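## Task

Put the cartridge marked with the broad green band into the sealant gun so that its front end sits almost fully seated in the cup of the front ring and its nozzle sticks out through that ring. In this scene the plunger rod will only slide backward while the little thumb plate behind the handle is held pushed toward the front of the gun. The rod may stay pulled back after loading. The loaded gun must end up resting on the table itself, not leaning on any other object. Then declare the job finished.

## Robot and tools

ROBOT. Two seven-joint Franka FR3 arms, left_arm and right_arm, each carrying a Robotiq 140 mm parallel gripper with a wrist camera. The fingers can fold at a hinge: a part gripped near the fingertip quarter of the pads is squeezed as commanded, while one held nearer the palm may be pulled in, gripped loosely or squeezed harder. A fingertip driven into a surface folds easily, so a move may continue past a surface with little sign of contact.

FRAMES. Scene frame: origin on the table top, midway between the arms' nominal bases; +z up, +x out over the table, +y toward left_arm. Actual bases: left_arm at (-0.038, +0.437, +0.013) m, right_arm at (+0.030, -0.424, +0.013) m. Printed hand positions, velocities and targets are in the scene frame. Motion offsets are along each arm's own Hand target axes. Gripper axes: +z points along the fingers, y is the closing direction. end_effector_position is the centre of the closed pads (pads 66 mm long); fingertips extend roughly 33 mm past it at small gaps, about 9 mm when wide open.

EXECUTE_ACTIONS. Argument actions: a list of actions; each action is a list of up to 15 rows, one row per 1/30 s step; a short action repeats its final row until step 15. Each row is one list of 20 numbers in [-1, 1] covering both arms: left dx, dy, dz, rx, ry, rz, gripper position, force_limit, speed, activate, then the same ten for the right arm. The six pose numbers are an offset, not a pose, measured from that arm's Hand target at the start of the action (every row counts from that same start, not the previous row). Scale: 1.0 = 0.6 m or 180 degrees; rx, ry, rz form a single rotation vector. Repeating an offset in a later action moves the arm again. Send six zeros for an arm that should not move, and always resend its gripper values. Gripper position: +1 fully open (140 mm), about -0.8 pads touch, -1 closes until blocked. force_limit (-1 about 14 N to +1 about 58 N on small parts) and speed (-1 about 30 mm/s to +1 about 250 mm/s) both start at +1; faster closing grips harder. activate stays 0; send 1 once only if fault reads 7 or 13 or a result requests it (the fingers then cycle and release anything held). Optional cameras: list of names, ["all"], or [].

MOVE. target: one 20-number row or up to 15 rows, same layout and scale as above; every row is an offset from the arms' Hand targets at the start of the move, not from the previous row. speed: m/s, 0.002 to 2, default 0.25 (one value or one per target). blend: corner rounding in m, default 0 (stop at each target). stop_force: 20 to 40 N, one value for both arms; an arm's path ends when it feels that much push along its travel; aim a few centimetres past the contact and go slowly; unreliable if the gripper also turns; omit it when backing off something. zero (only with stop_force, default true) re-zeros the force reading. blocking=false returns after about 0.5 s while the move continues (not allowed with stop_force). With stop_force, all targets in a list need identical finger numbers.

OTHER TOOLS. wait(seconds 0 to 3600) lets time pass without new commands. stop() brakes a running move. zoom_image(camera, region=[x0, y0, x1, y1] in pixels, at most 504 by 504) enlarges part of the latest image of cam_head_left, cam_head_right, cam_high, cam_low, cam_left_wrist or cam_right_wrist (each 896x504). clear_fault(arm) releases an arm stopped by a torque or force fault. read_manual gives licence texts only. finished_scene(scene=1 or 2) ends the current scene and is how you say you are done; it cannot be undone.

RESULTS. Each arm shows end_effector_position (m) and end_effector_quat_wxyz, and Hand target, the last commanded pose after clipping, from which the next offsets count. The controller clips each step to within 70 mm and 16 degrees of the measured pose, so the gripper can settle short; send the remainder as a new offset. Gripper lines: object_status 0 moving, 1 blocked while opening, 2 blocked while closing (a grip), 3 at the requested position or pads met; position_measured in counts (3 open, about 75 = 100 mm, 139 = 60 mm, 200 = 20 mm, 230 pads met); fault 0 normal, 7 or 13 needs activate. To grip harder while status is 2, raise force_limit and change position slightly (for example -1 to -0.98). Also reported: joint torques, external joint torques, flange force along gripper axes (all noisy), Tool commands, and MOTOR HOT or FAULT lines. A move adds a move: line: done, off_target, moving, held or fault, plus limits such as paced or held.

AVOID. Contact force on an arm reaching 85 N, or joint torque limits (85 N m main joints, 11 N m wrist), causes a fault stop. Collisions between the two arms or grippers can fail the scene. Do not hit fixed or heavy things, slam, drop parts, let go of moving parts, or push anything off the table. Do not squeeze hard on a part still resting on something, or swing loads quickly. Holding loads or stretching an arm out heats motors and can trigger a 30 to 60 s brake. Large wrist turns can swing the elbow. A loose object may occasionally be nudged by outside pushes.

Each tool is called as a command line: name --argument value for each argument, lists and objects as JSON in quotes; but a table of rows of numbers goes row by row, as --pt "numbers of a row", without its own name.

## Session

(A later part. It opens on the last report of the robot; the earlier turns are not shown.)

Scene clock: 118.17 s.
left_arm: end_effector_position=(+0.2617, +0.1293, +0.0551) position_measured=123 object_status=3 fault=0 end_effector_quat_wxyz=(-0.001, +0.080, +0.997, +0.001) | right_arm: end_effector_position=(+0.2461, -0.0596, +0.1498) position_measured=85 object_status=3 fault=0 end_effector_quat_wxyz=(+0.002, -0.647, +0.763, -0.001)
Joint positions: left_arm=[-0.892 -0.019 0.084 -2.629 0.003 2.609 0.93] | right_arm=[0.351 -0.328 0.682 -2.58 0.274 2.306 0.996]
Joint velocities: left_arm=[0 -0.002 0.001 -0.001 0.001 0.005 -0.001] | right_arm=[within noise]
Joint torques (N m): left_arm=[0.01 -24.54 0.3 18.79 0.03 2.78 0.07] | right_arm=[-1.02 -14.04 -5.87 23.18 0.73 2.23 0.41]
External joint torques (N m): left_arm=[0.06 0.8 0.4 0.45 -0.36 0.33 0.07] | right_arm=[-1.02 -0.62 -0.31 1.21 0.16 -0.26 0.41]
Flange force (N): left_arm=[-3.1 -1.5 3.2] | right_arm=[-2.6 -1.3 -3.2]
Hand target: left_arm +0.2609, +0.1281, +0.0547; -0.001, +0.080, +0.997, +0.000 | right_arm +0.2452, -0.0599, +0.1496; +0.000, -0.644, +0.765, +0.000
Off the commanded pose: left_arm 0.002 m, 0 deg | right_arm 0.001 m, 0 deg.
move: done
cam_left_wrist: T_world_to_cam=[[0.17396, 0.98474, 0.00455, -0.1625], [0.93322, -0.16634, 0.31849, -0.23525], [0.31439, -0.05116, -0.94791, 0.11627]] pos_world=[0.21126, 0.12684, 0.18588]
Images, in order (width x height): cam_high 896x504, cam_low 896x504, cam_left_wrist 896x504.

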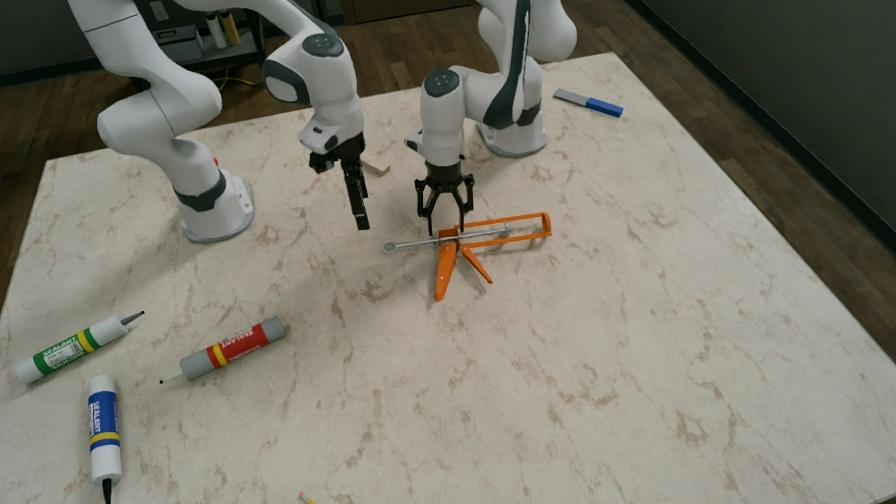

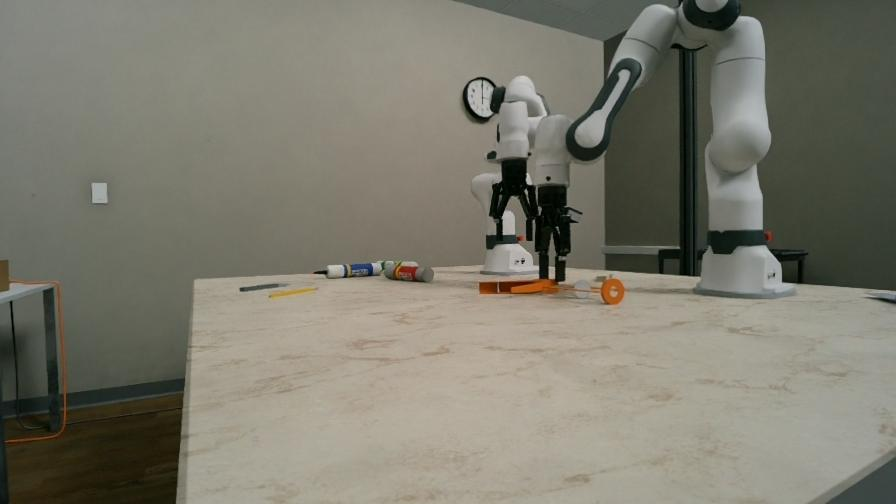

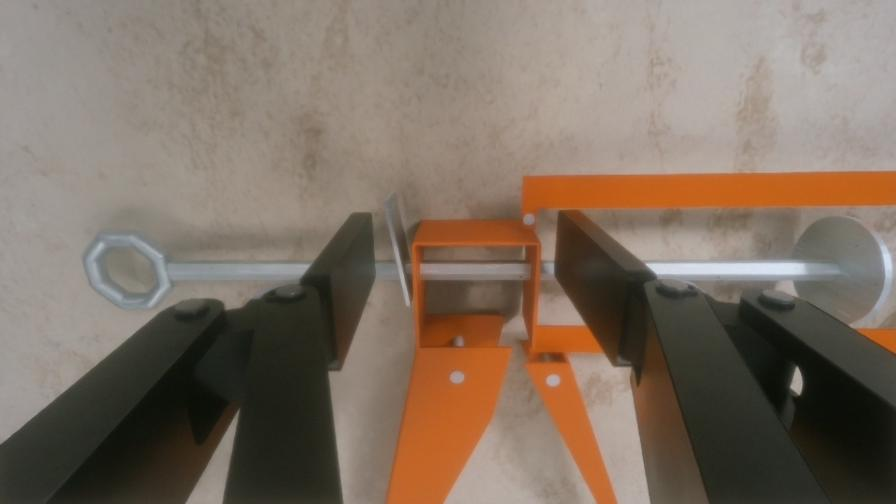

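move --pt "0 0 0.005 0 0 0 0.05 -1 -1 0 0 0 0 0 0 0 0.35 -1 -1 0" --pt "0 0 0.005 0 0 0 -1 -1 -1 0 0 0 0 0 0 0 0.35 -1 -1 0" --cameras '["cam_left_wrist","cam_high","cam_low"]' --speed 0.05

zoom_image --camera "cam_low" --region '[475, 240, 635, 315]'

zoom_image --camera "cam_high" --region '[400, 180, 520, 280]'

Scene clock: 123.63 s.
left_arm: end_effector_position=(+0.2628, +0.1280, +0.0535) position_measured=156 object_status=2 fault=0 end_effector_quat_wxyz=(+0.001, +0.079, +0.997, -0.001) | right_arm: end_effector_position=(+0.2461, -0.0596, +0.1498) position_measured=85 object_status=3 fault=0 end_effector_quat_wxyz=(+0.002, -0.647, +0.763, -0.001)
Joint positions: left_arm=[-0.893 -0.013 0.084 -2.629 0.001 2.619 0.93] | right_arm=[0.351 -0.328 0.682 -2.58 0.274 2.306 0.996]
Joint torques (N m): left_arm=[0.06 -22.93 0.22 17.41 0.1 2.64 0.08] | right_arm=[-0.98 -13.89 -5.91 23.15 0.74 2.22 0.47]
External joint torques (N m): left_arm=[0.04 2.61 0.24 -0.92 -0.28 0.16 0.08] | right_arm=[-0.95 -0.52 -0.34 1.27 0.17 -0.26 0.47]
Flange force (N): left_arm=[-3.1 -1.7 8.0] | right_arm=[-3.0 -1.4 -3.1]
Hand target: left_arm +0.2609, +0.1281, +0.0517; -0.001, +0.080, +0.997, +0.000 | right_arm +0.2452, -0.0599, +0.1496; +0.000, -0.644, +0.765, +0.000
Off the commanded pose: left_arm 0.003 m, 0 deg | right_arm 0.001 m, 0 deg.
move: done
cam_left_wrist: T_world_to_cam=[[0.17282, 0.98495, 0.00145, -0.16094], [0.93244, -0.16408, 0.32194, -0.23625], [0.31733, -0.05429, -0.94676, 0.11386]] pos_world=[0.21197, 0.12594, 0.18409]
Images, in order (width x height): cam_high 896x504, cam_low 896x504, cam_left_wrist 896x504.

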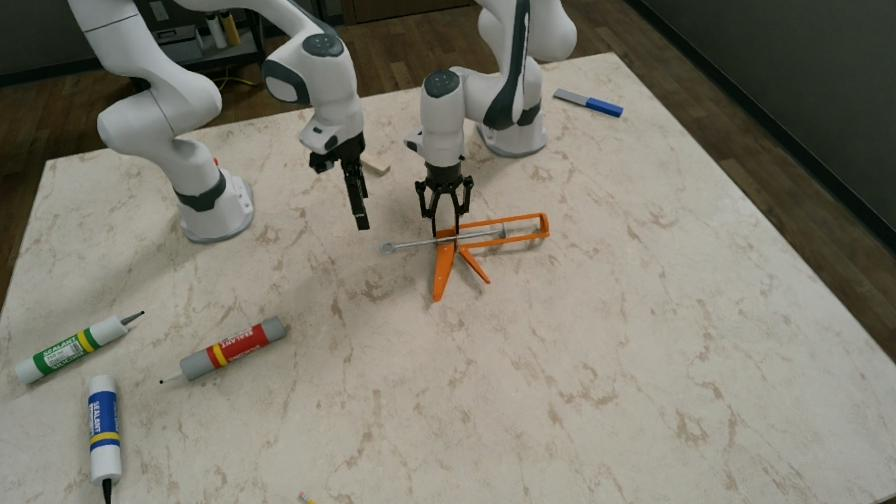

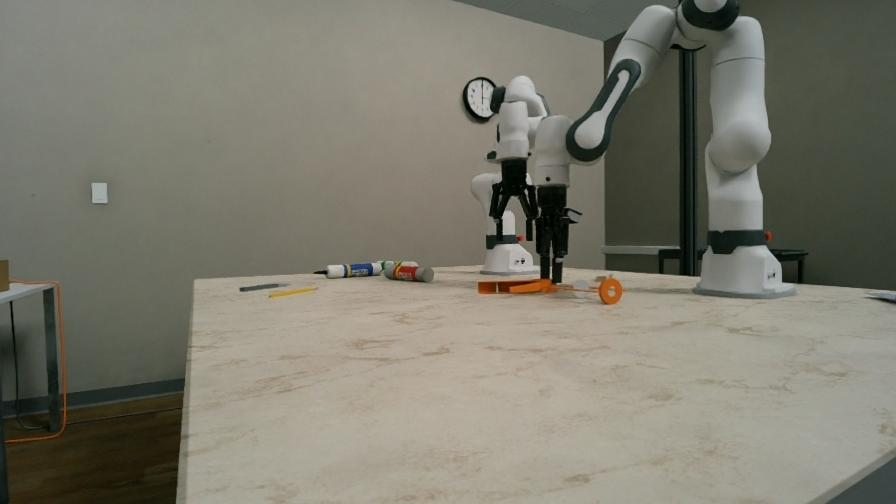

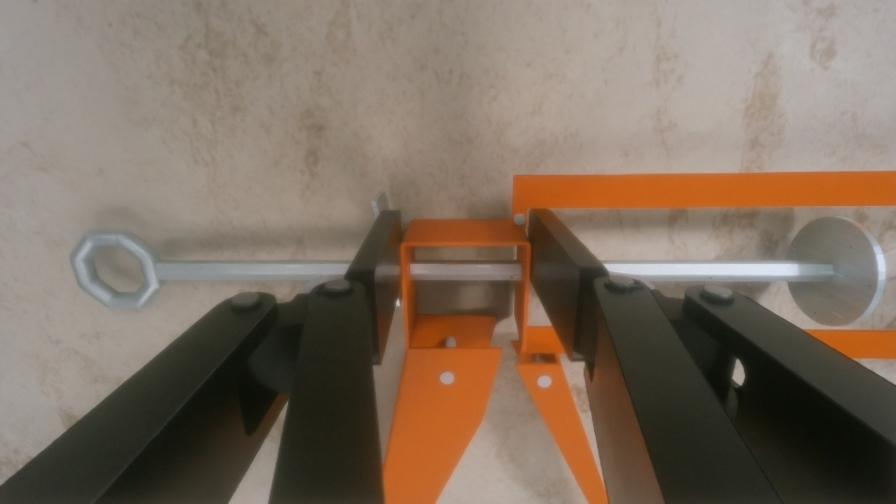

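Scaled by 3.150 from the camera's image (finer frame: 1280x720).

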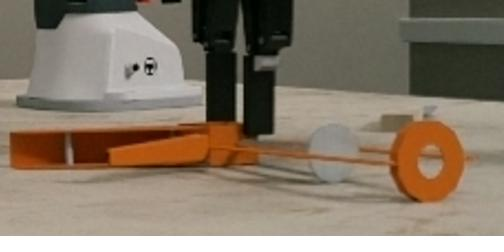

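Scaled by 4.200 from the camera's image (finer frame: 1280x720).

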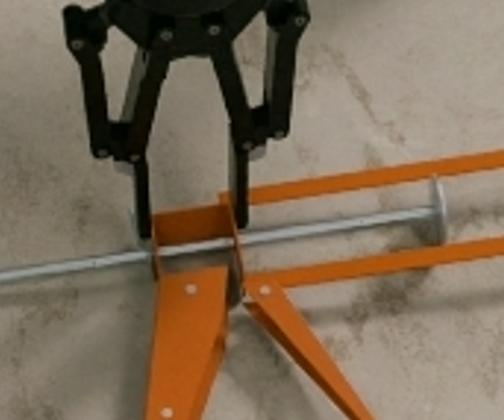

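move --pt "0 0 0 0 0 0 0.05 -1 -1 0 0 0 0 0 0 0 0.05 -1 -1 0" --pt "0 0 -0.0833 0 0 0 0.05 -1 -1 0 0 0 0 0 -0.05 0 0.05 -1 -1 0" --pt "0.0147 -0.075 -0.0805 0 0 0.504 -1 -1 -1 0 -0.0395 -0.0247 0.05 0 -0.111 0 0.05 -1 -1 0" --cameras '["cam_left_wrist","cam_right_wrist","cam_high","cam_low"]' --speed 0.15

Scene clock: 175.73 s.
left_arm: end_effector_position=(+0.2453, +0.0852, +0.1002) position_measured=231 object_status=3 fault=0 end_effector_quat_wxyz=(+0.001, +0.765, +0.643, +0.000) | right_arm: end_effector_position=(+0.2636, -0.0386, +0.1206) position_measured=123 object_status=3 fault=0 end_effector_quat_wxyz=(+0.133, -0.633, +0.754, +0.112)
Joint positions: left_arm=[-1.129 -0.076 0.228 -2.54 0.028 2.468 2.402] | right_arm=[0.686 -0.294 0.361 -2.814 0.688 2.797 0.612]
Joint torques (N m): left_arm=[0.42 -23.8 0.11 21.09 0.2 2.2 0.13] | right_arm=[-0.6 -16.71 -2.89 20.62 0.32 3.12 -0.08]
External joint torques (N m): left_arm=[0.62 0.89 0.84 0.69 -0.36 -0.24 0.13] | right_arm=[-0.66 0.07 -0.68 0.36 0.38 0.25 -0.07]
Flange force (N): left_arm=[-2.1 5.2 1.2] | right_arm=[0.4 -2.2 1.6]
Hand target: left_arm +0.2451, +0.0851, +0.1001; +0.000, +0.766, +0.643, -0.001 | right_arm +0.2638, -0.0390, +0.1196; +0.133, -0.634, +0.753, +0.112
Off the commanded pose: left_arm 0.000 m, 0 deg | right_arm 0.001 m, 0 deg.
move: done
cam_left_wrist: T_world_to_cam=[[0.98235, -0.18699, 0.00433, -0.21488], [-0.17849, -0.93026, 0.32056, 0.09598], [-0.05591, -0.31568, -0.94722, 0.27514]] pos_world=[0.2436, 0.13597, 0.23078]
cam_right_wrist: T_world_to_cam=[[-0.98538, 0.1702, 0.0069, 0.27634], [0.13576, 0.76019, 0.63536, -0.07966], [0.1029, 0.62701, -0.77219, 0.2336]] pos_world=[0.25908, -0.13295, 0.22909]
Images, in order (width x height): cam_high 896x504, cam_low 896x504, cam_left_wrist 896x504, cam_right_wrist 896x504.

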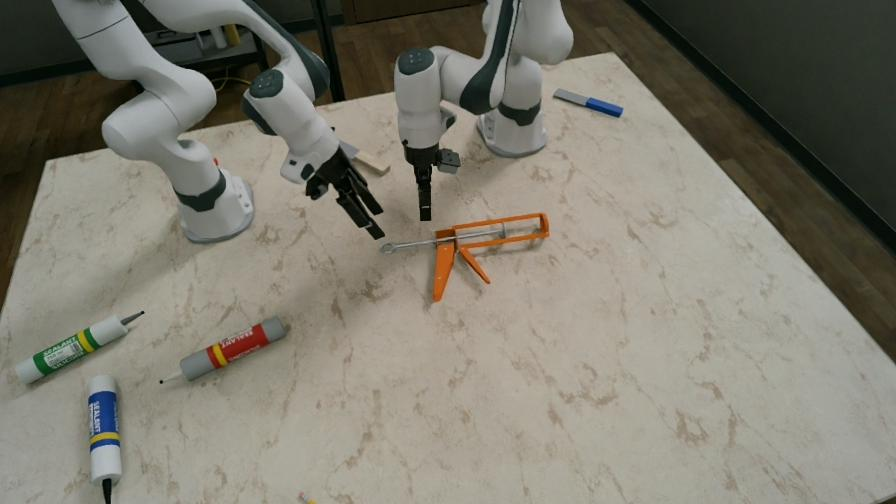

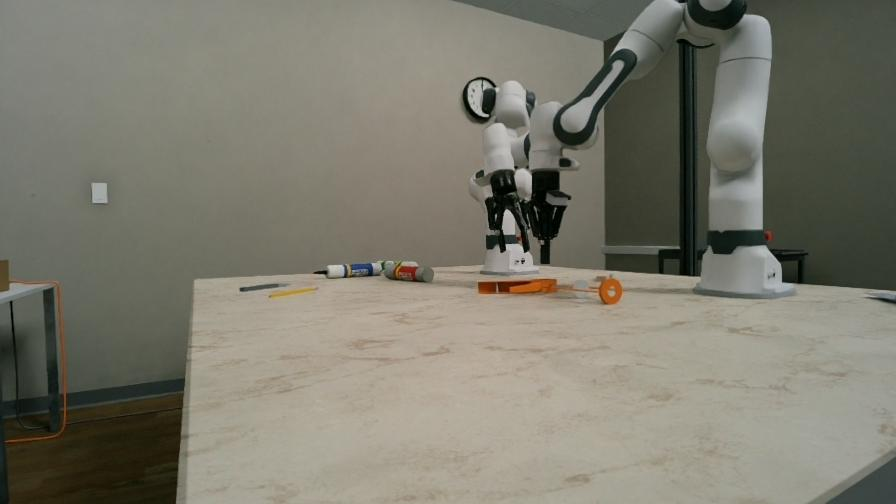

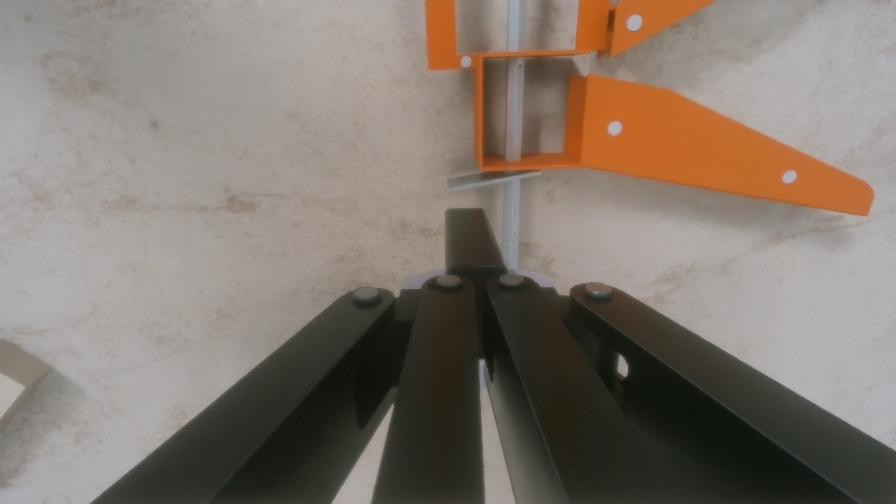

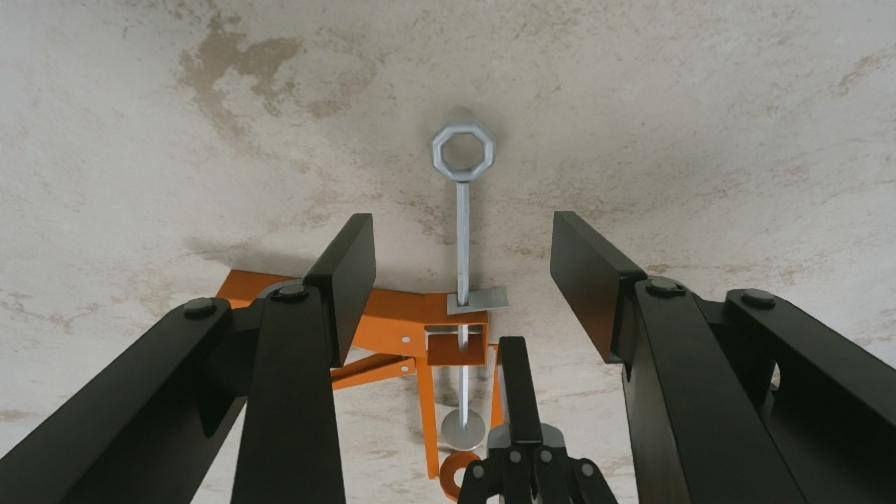

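move --target '[-0.0083,0.015,0.05,0,0,0,-1,-1,-1,0, 0,0,0,0,0,0,0.05,-1,-1,0]' --cameras '["cam_left_wrist","cam_high","cam_low"]' --speed 0.1

zoom_image --camera "cam_low" --region '[475, 230, 635, 315]'

zoom_image --camera "cam_high" --region '[360, 180, 480, 280]'

Scene clock: 184.00 s.
left_arm: end_effector_position=(+0.2521, +0.0796, +0.0699) position_measured=230 object_status=3 fault=0 end_effector_quat_wxyz=(-0.002, +0.765, +0.644, +0.000) | right_arm: end_effector_position=(+0.2636, -0.0386, +0.1206) position_measured=123 object_status=3 fault=0 end_effector_quat_wxyz=(+0.133, -0.633, +0.754, +0.112)
Joint positions: left_arm=[-1.129 0.022 0.229 -2.523 -0.009 2.541 2.431] | right_arm=[0.686 -0.294 0.361 -2.814 0.688 2.797 0.612]
Joint velocities: left_arm=[0 -0.001 -0.001 -0.001 0.002 0.001 0.008] | right_arm=[within noise]
Joint torques (N m): left_arm=[0.45 -26.04 0.76 20 0.15 2.86 0.17] | right_arm=[-0.67 -16.78 -2.91 20.55 0.28 3.12 -0.12]
External joint torques (N m): left_arm=[0.5 0.8 0.65 0.7 -0.36 0.43 0.17] | right_arm=[-0.72 0.03 -0.68 0.29 0.34 0.24 -0.11]
Flange force (N): left_arm=[-1.7 4.4 3.3] | right_arm=[0.6 -2.3 1.2]
Hand target: left_arm +0.2530, +0.0787, +0.0701; +0.000, +0.766, +0.643, -0.001 | right_arm +0.2638, -0.0390, +0.1196; +0.133, -0.634, +0.753, +0.112
Off the commanded pose: left_arm 0.001 m, 0 deg | right_arm 0.001 m, 0 deg.
move: done
cam_left_wrist: T_world_to_cam=[[0.98253, -0.18608, 0.0009, -0.22234], [-0.17671, -0.93149, 0.31796, 0.10146], [-0.05833, -0.31256, -0.9481, 0.24548]] pos_world=[0.2507, 0.12987, 0.20068]
Images, in order (width x height): cam_high 896x504, cam_low 896x504, cam_left_wrist 896x504.

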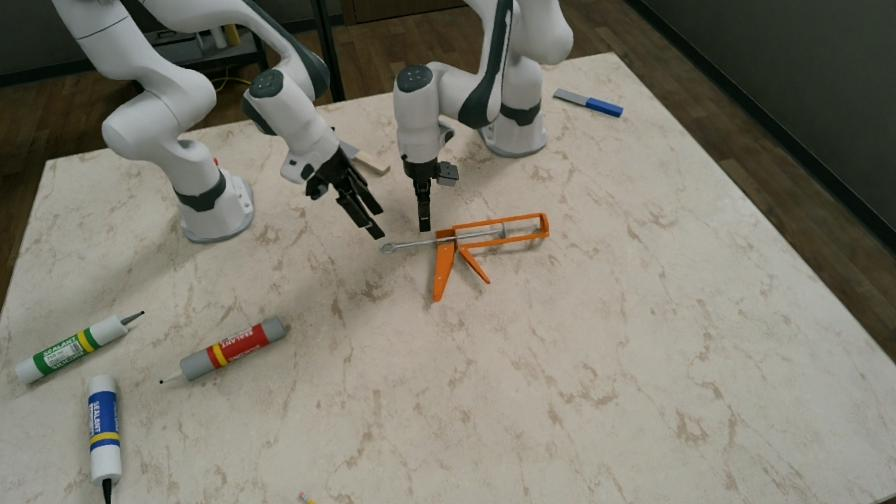

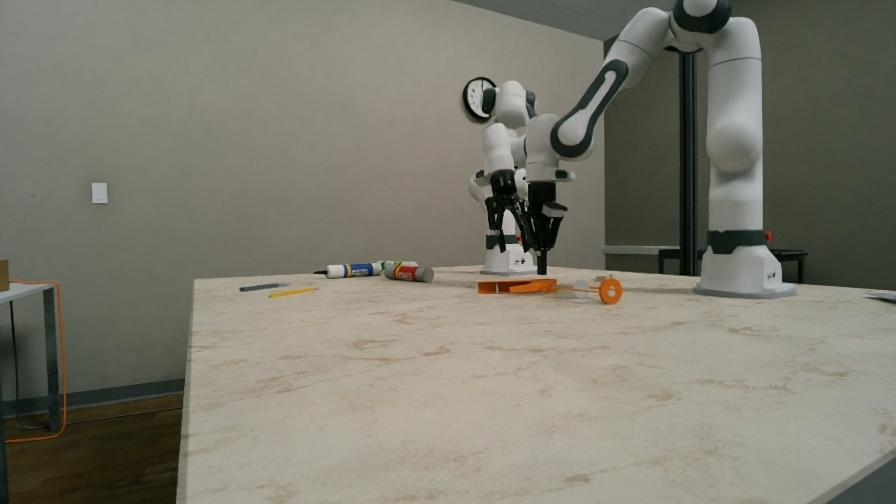

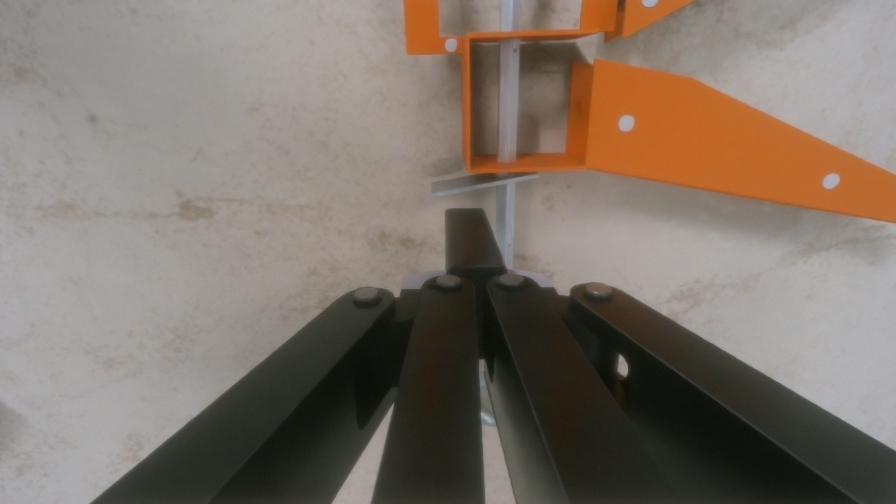

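Scaled by 3.150 from the camera's image (finer frame: 1280x720).

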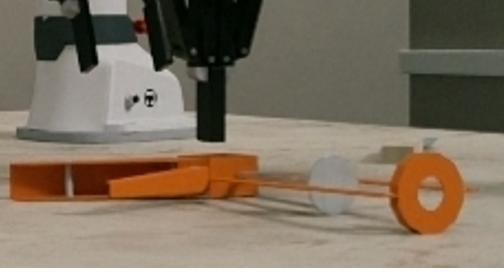

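Scaled by 4.200 from the camera's image (finer frame: 1280x720).

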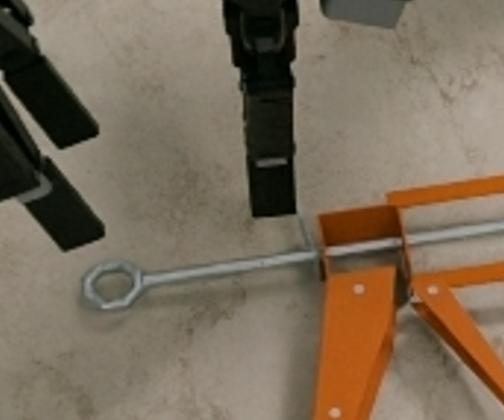

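move --target '[-0.0015,0.003,0.05,0,0,0,-1,-1,-1,0, 0,0,0,0,0,0,0.05,-1,-1,0]' --cameras '["cam_left_wrist","cam_high","cam_low"]' --speed 0.05 --stop_force 20

zoom_image --camera "cam_low" --region '[475, 230, 635, 315]'

zoom_image --camera "cam_high" --region '[360, 180, 480, 280]'

Scene clock: 194.77 s.
left_arm: end_effector_position=(+0.2544, +0.0780, +0.0403) position_measured=230 object_status=3 fault=0 end_effector_quat_wxyz=(-0.001, +0.765, +0.643, +0.000) | right_arm: end_effector_position=(+0.2636, -0.0386, +0.1206) position_measured=123 object_status=3 fault=0 end_effector_quat_wxyz=(+0.133, -0.633, +0.754, +0.112)
Joint positions: left_arm=[-1.129 0.104 0.225 -2.523 -0.047 2.621 2.461] | right_arm=[0.686 -0.294 0.361 -2.814 0.688 2.797 0.612]
Joint torques (N m): left_arm=[0.46 -27.61 1.32 18.59 0.07 2.77 0.16] | right_arm=[-0.67 -16.71 -2.83 20.55 0.29 3.14 -0.1]
External joint torques (N m): left_arm=[0.5 0.89 0.61 0.41 -0.38 0.32 0.16] | right_arm=[-0.67 0.09 -0.55 0.27 0.34 0.26 -0.09]
Flange force (N): left_arm=[-1.1 3.7 3.7] | right_arm=[0.4 -2.0 1.6]
Hand target: left_arm +0.2546, +0.0774, +0.0401; +0.000, +0.766, +0.643, -0.001 | right_arm +0.2638, -0.0390, +0.1196; +0.133, -0.634, +0.753, +0.112
Off the commanded pose: left_arm 0.001 m, 0 deg | right_arm 0.001 m, 0 deg.
move: done
cam_left_wrist: T_world_to_cam=[[0.98237, -0.18697, 0.00164, -0.2247], [-0.17771, -0.93094, 0.319, 0.11], [-0.05812, -0.31367, -0.94775, 0.21704]] pos_world=[0.2529, 0.12847, 0.17098]
Images, in order (width x height): cam_high 896x504, cam_low 896x504, cam_left_wrist 896x504.

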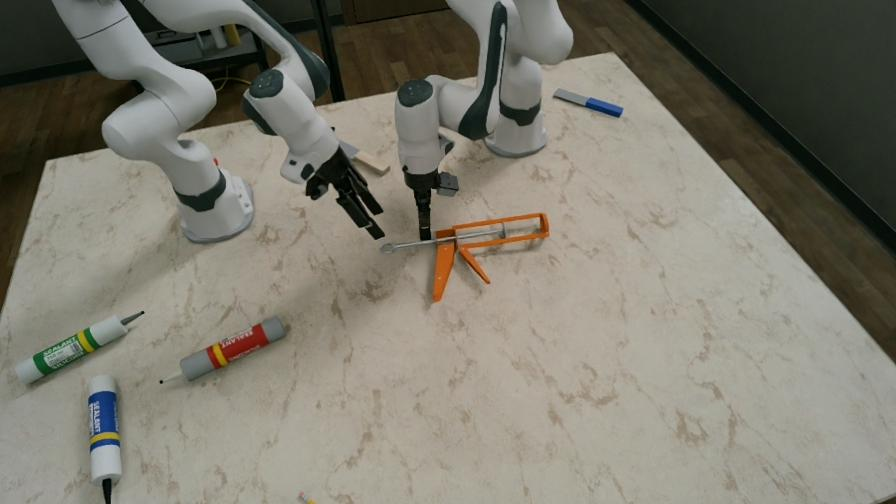

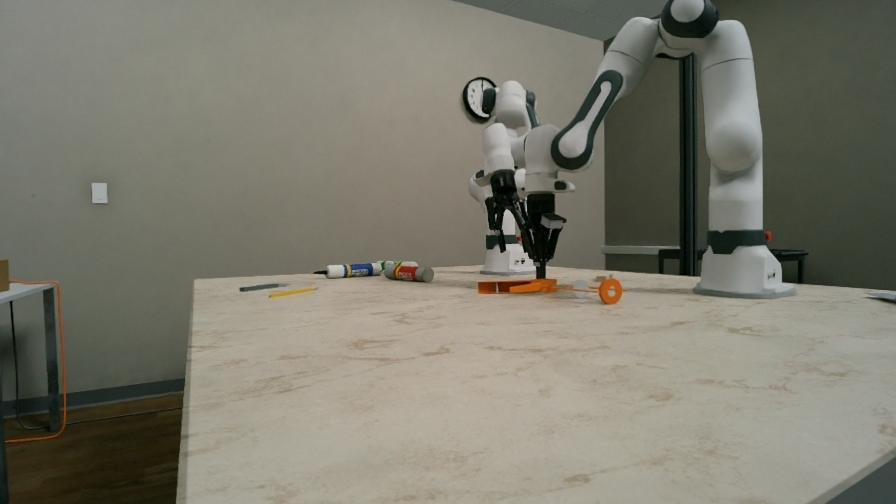

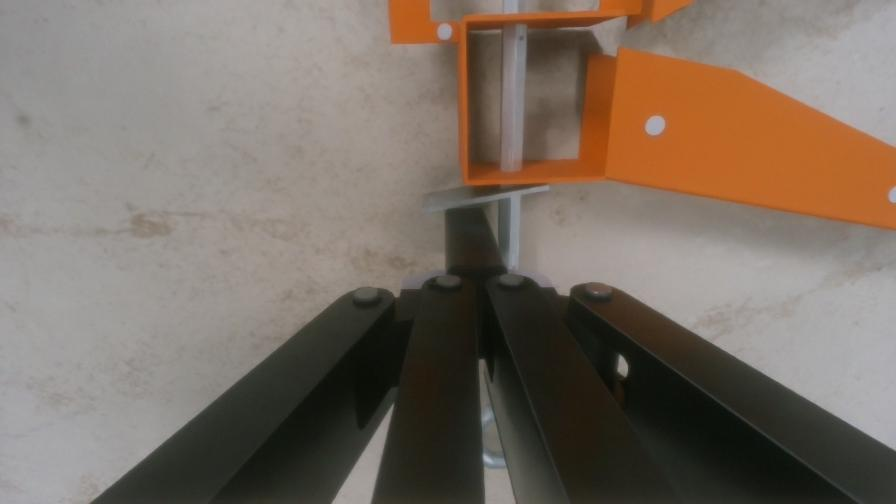

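Scaled by 3.150 from the camera's image (finer frame: 1280x720).

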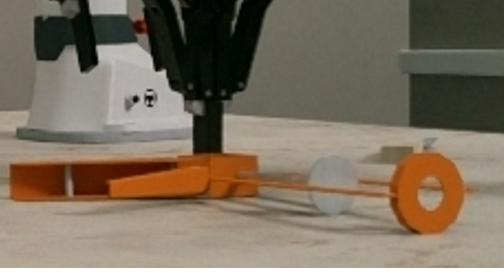

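Scaled by 4.200 from the camera's image (finer frame: 1280x720).

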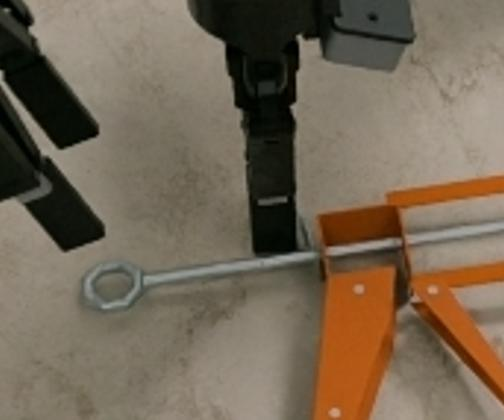

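move --target '[0,0,0,0,0,0,-1,-1,-1,0, 0.0358,-0.0008,0.0838,0,0,0,0.05,-1,-1,0]' --cameras '["cam_right_wrist","cam_high","cam_low"]' --speed 0.1

zoom_image --camera "cam_low" --region '[475, 230, 635, 315]'

zoom_image --camera "cam_high" --region '[340, 180, 460, 280]'

Scene clock: 203.27 s.
left_arm: end_effector_position=(+0.2544, +0.0780, +0.0403) position_measured=230 object_status=3 fault=0 end_effector_quat_wxyz=(-0.001, +0.766, +0.643, +0.000) | right_arm: end_effector_position=(+0.2629, -0.0424, +0.0652) position_measured=123 object_status=3 fault=0 end_effector_quat_wxyz=(+0.130, -0.633, +0.755, +0.111)
Joint positions: left_arm=[-1.129 0.104 0.225 -2.523 -0.047 2.621 2.461] | right_arm=[0.779 -0.097 0.318 -2.803 0.911 2.98 0.404]
Joint velocities: left_arm=[within noise] | right_arm=[0 -0.001 0.001 0 0 0 -0.005]
Joint torques (N m): left_arm=[0.47 -27.59 1.29 18.47 0.09 2.75 0.13] | right_arm=[-0.62 -21.2 -1.26 18.74 -0.12 2.99 -0.15]
External joint torques (N m): left_arm=[0.53 0.91 0.61 0.35 -0.36 0.31 0.13] | right_arm=[-0.65 -0.11 -0.69 1.43 0.34 0.26 -0.14]
Flange force (N): left_arm=[-1.0 3.6 3.7] | right_arm=[0.0 0.0 0.0]
Hand target: left_arm +0.2546, +0.0774, +0.0401; +0.000, +0.766, +0.643, -0.001 | right_arm +0.2638, -0.0421, +0.0650; +0.133, -0.634, +0.753, +0.112
Off the commanded pose: left_arm 0.001 m, 0 deg | right_arm 0.001 m, 0 deg.
move: done
cam_right_wrist: T_world_to_cam=[[-0.98498, 0.17242, 0.00877, 0.27649], [0.13907, 0.76231, 0.6321, -0.04203], [0.1023, 0.62383, -0.77484, 0.19351]] pos_world=[0.25838, -0.13635, 0.17408]
Images, in order (width x height): cam_high 896x504, cam_low 896x504, cam_right_wrist 896x504.

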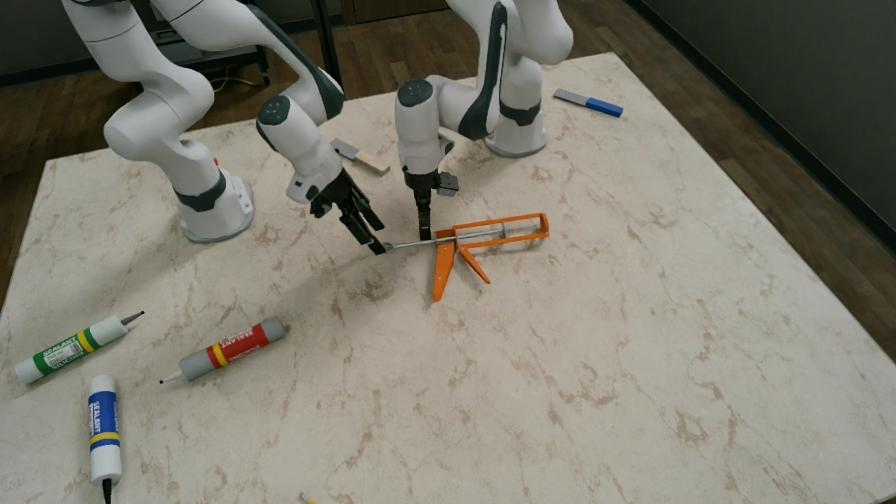

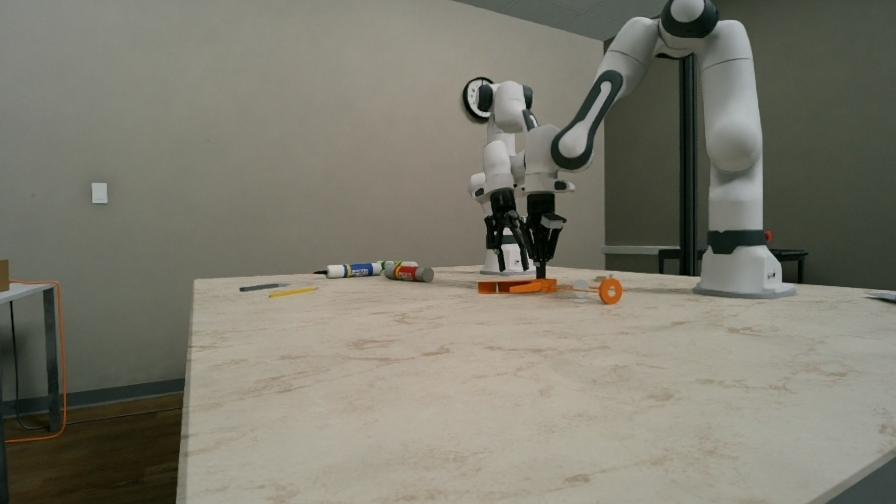

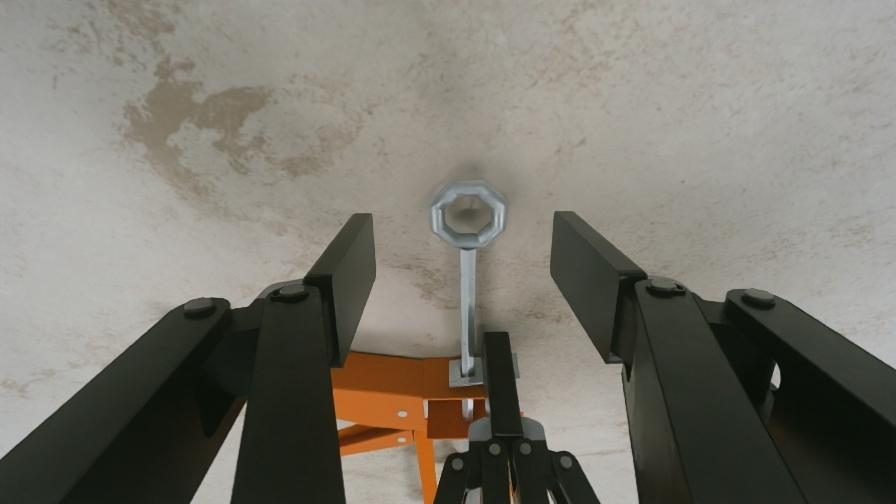

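Scaled by 3.150 from the camera's image (finer frame: 1280x720).

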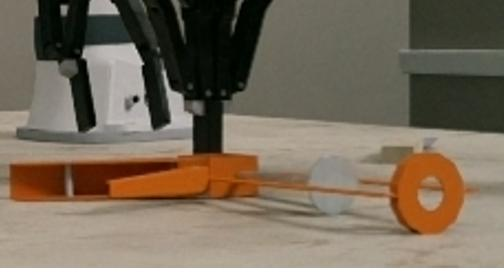

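Scaled by 4.200 from the camera's image (finer frame: 1280x720).

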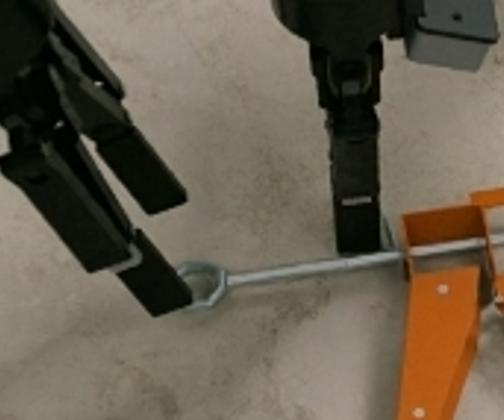

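move --target '[0,0,0,0,0,0,-1,-1,-1,0, 0.0143,0.0035,0.0392,0,0,0,-0.2,-1,-1,0]' --cameras '["cam_right_wrist","cam_high","cam_low"]' --speed 0.05

zoom_image --camera "cam_low" --region '[475, 230, 635, 315]'

zoom_image --camera "cam_high" --region '[340, 180, 460, 280]'

Scene clock: 221.63 s.
left_arm: end_effector_position=(+0.2544, +0.0780, +0.0403) position_measured=230 object_status=3 fault=0 end_effector_quat_wxyz=(-0.001, +0.766, +0.643, +0.000) | right_arm: end_effector_position=(+0.2620, -0.0425, +0.0403) position_measured=154 object_status=3 fault=0 end_effector_quat_wxyz=(+0.129, -0.632, +0.756, +0.110)
Joint positions: left_arm=[-1.129 0.104 0.225 -2.523 -0.047 2.621 2.461] | right_arm=[0.806 0.005 0.322 -2.763 1.105 3.046 0.23]
Joint velocities: left_arm=[within noise] | right_arm=[-0.001 -0.001 0.001 0 -0.001 -0.001 -0.007]
Joint torques (N m): left_arm=[0.42 -27.6 1.31 18.57 0.09 2.77 0.13] | right_arm=[-0.64 -23.39 0.27 17.31 -0.32 2.86 -0.02]
External joint torques (N m): left_arm=[0.51 0.85 0.65 0.43 -0.36 0.32 0.13] | right_arm=[-0.62 0.02 0.26 1.28 0.33 0.24 -0.01]
Flange force (N): left_arm=[-1.1 3.7 3.5] | right_arm=[0.0 0.0 0.0]
Hand target: left_arm +0.2546, +0.0774, +0.0401; +0.000, +0.766, +0.643, -0.001 | right_arm +0.2618, -0.0418, +0.0400; +0.133, -0.634, +0.753, +0.112
Off the commanded pose: left_arm 0.001 m, 0 deg | right_arm 0.001 m, 1 deg.
move: done
cam_right_wrist: T_world_to_cam=[[-0.98441, 0.17563, 0.00962, 0.27585], [0.14236, 0.76345, 0.62997, -0.02685], [0.1033, 0.62152, -0.77656, 0.17411]] pos_world=[0.25739, -0.13616, 0.14947]
Images, in order (width x height): cam_high 896x504, cam_low 896x504, cam_right_wrist 896x504.

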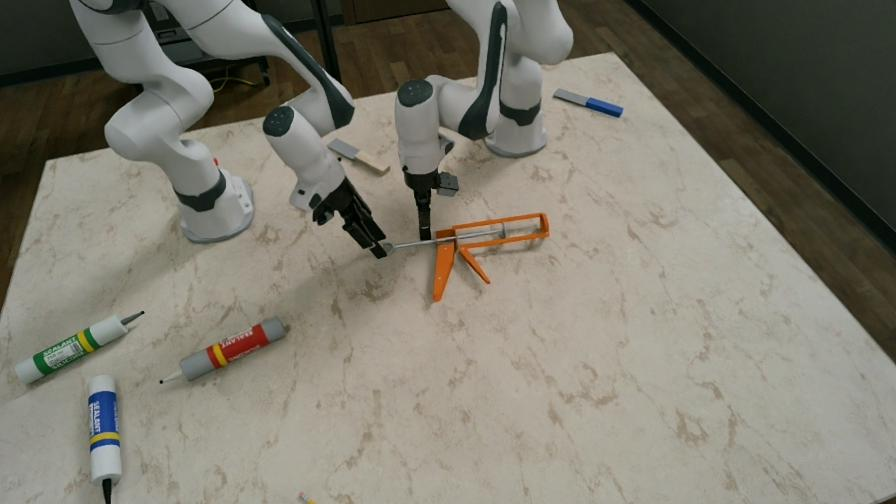

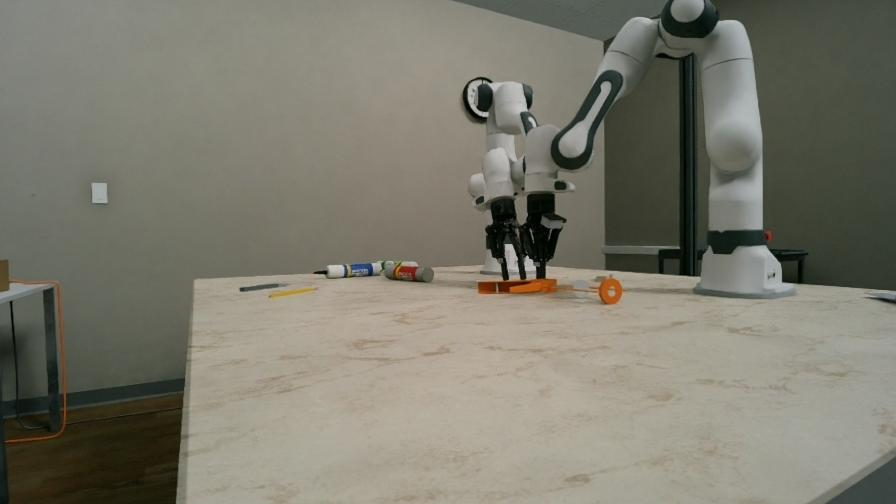

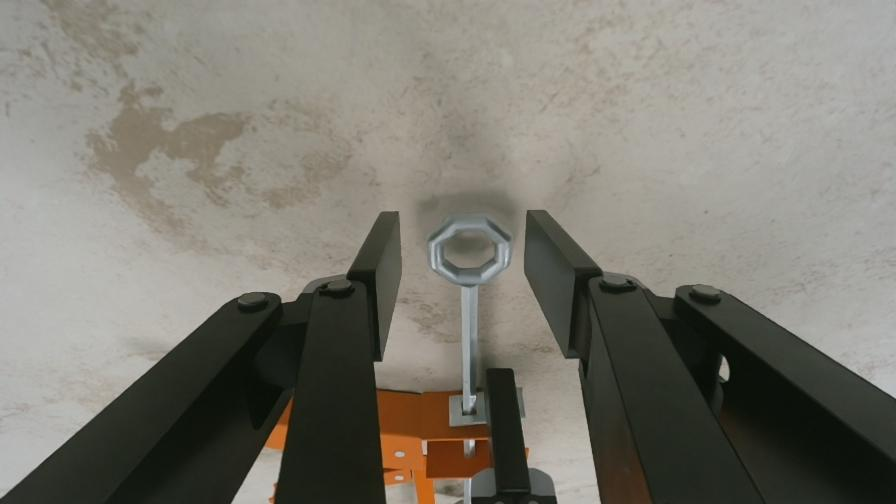

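Scaled by 3.150 from the camera's image (finer frame: 1280x720).

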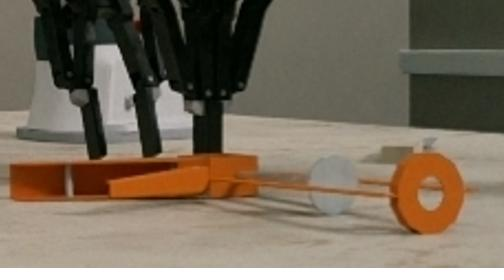

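Scaled by 4.200 from the camera's image (finer frame: 1280x720).

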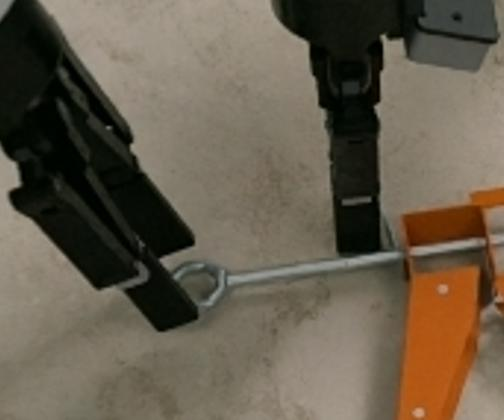

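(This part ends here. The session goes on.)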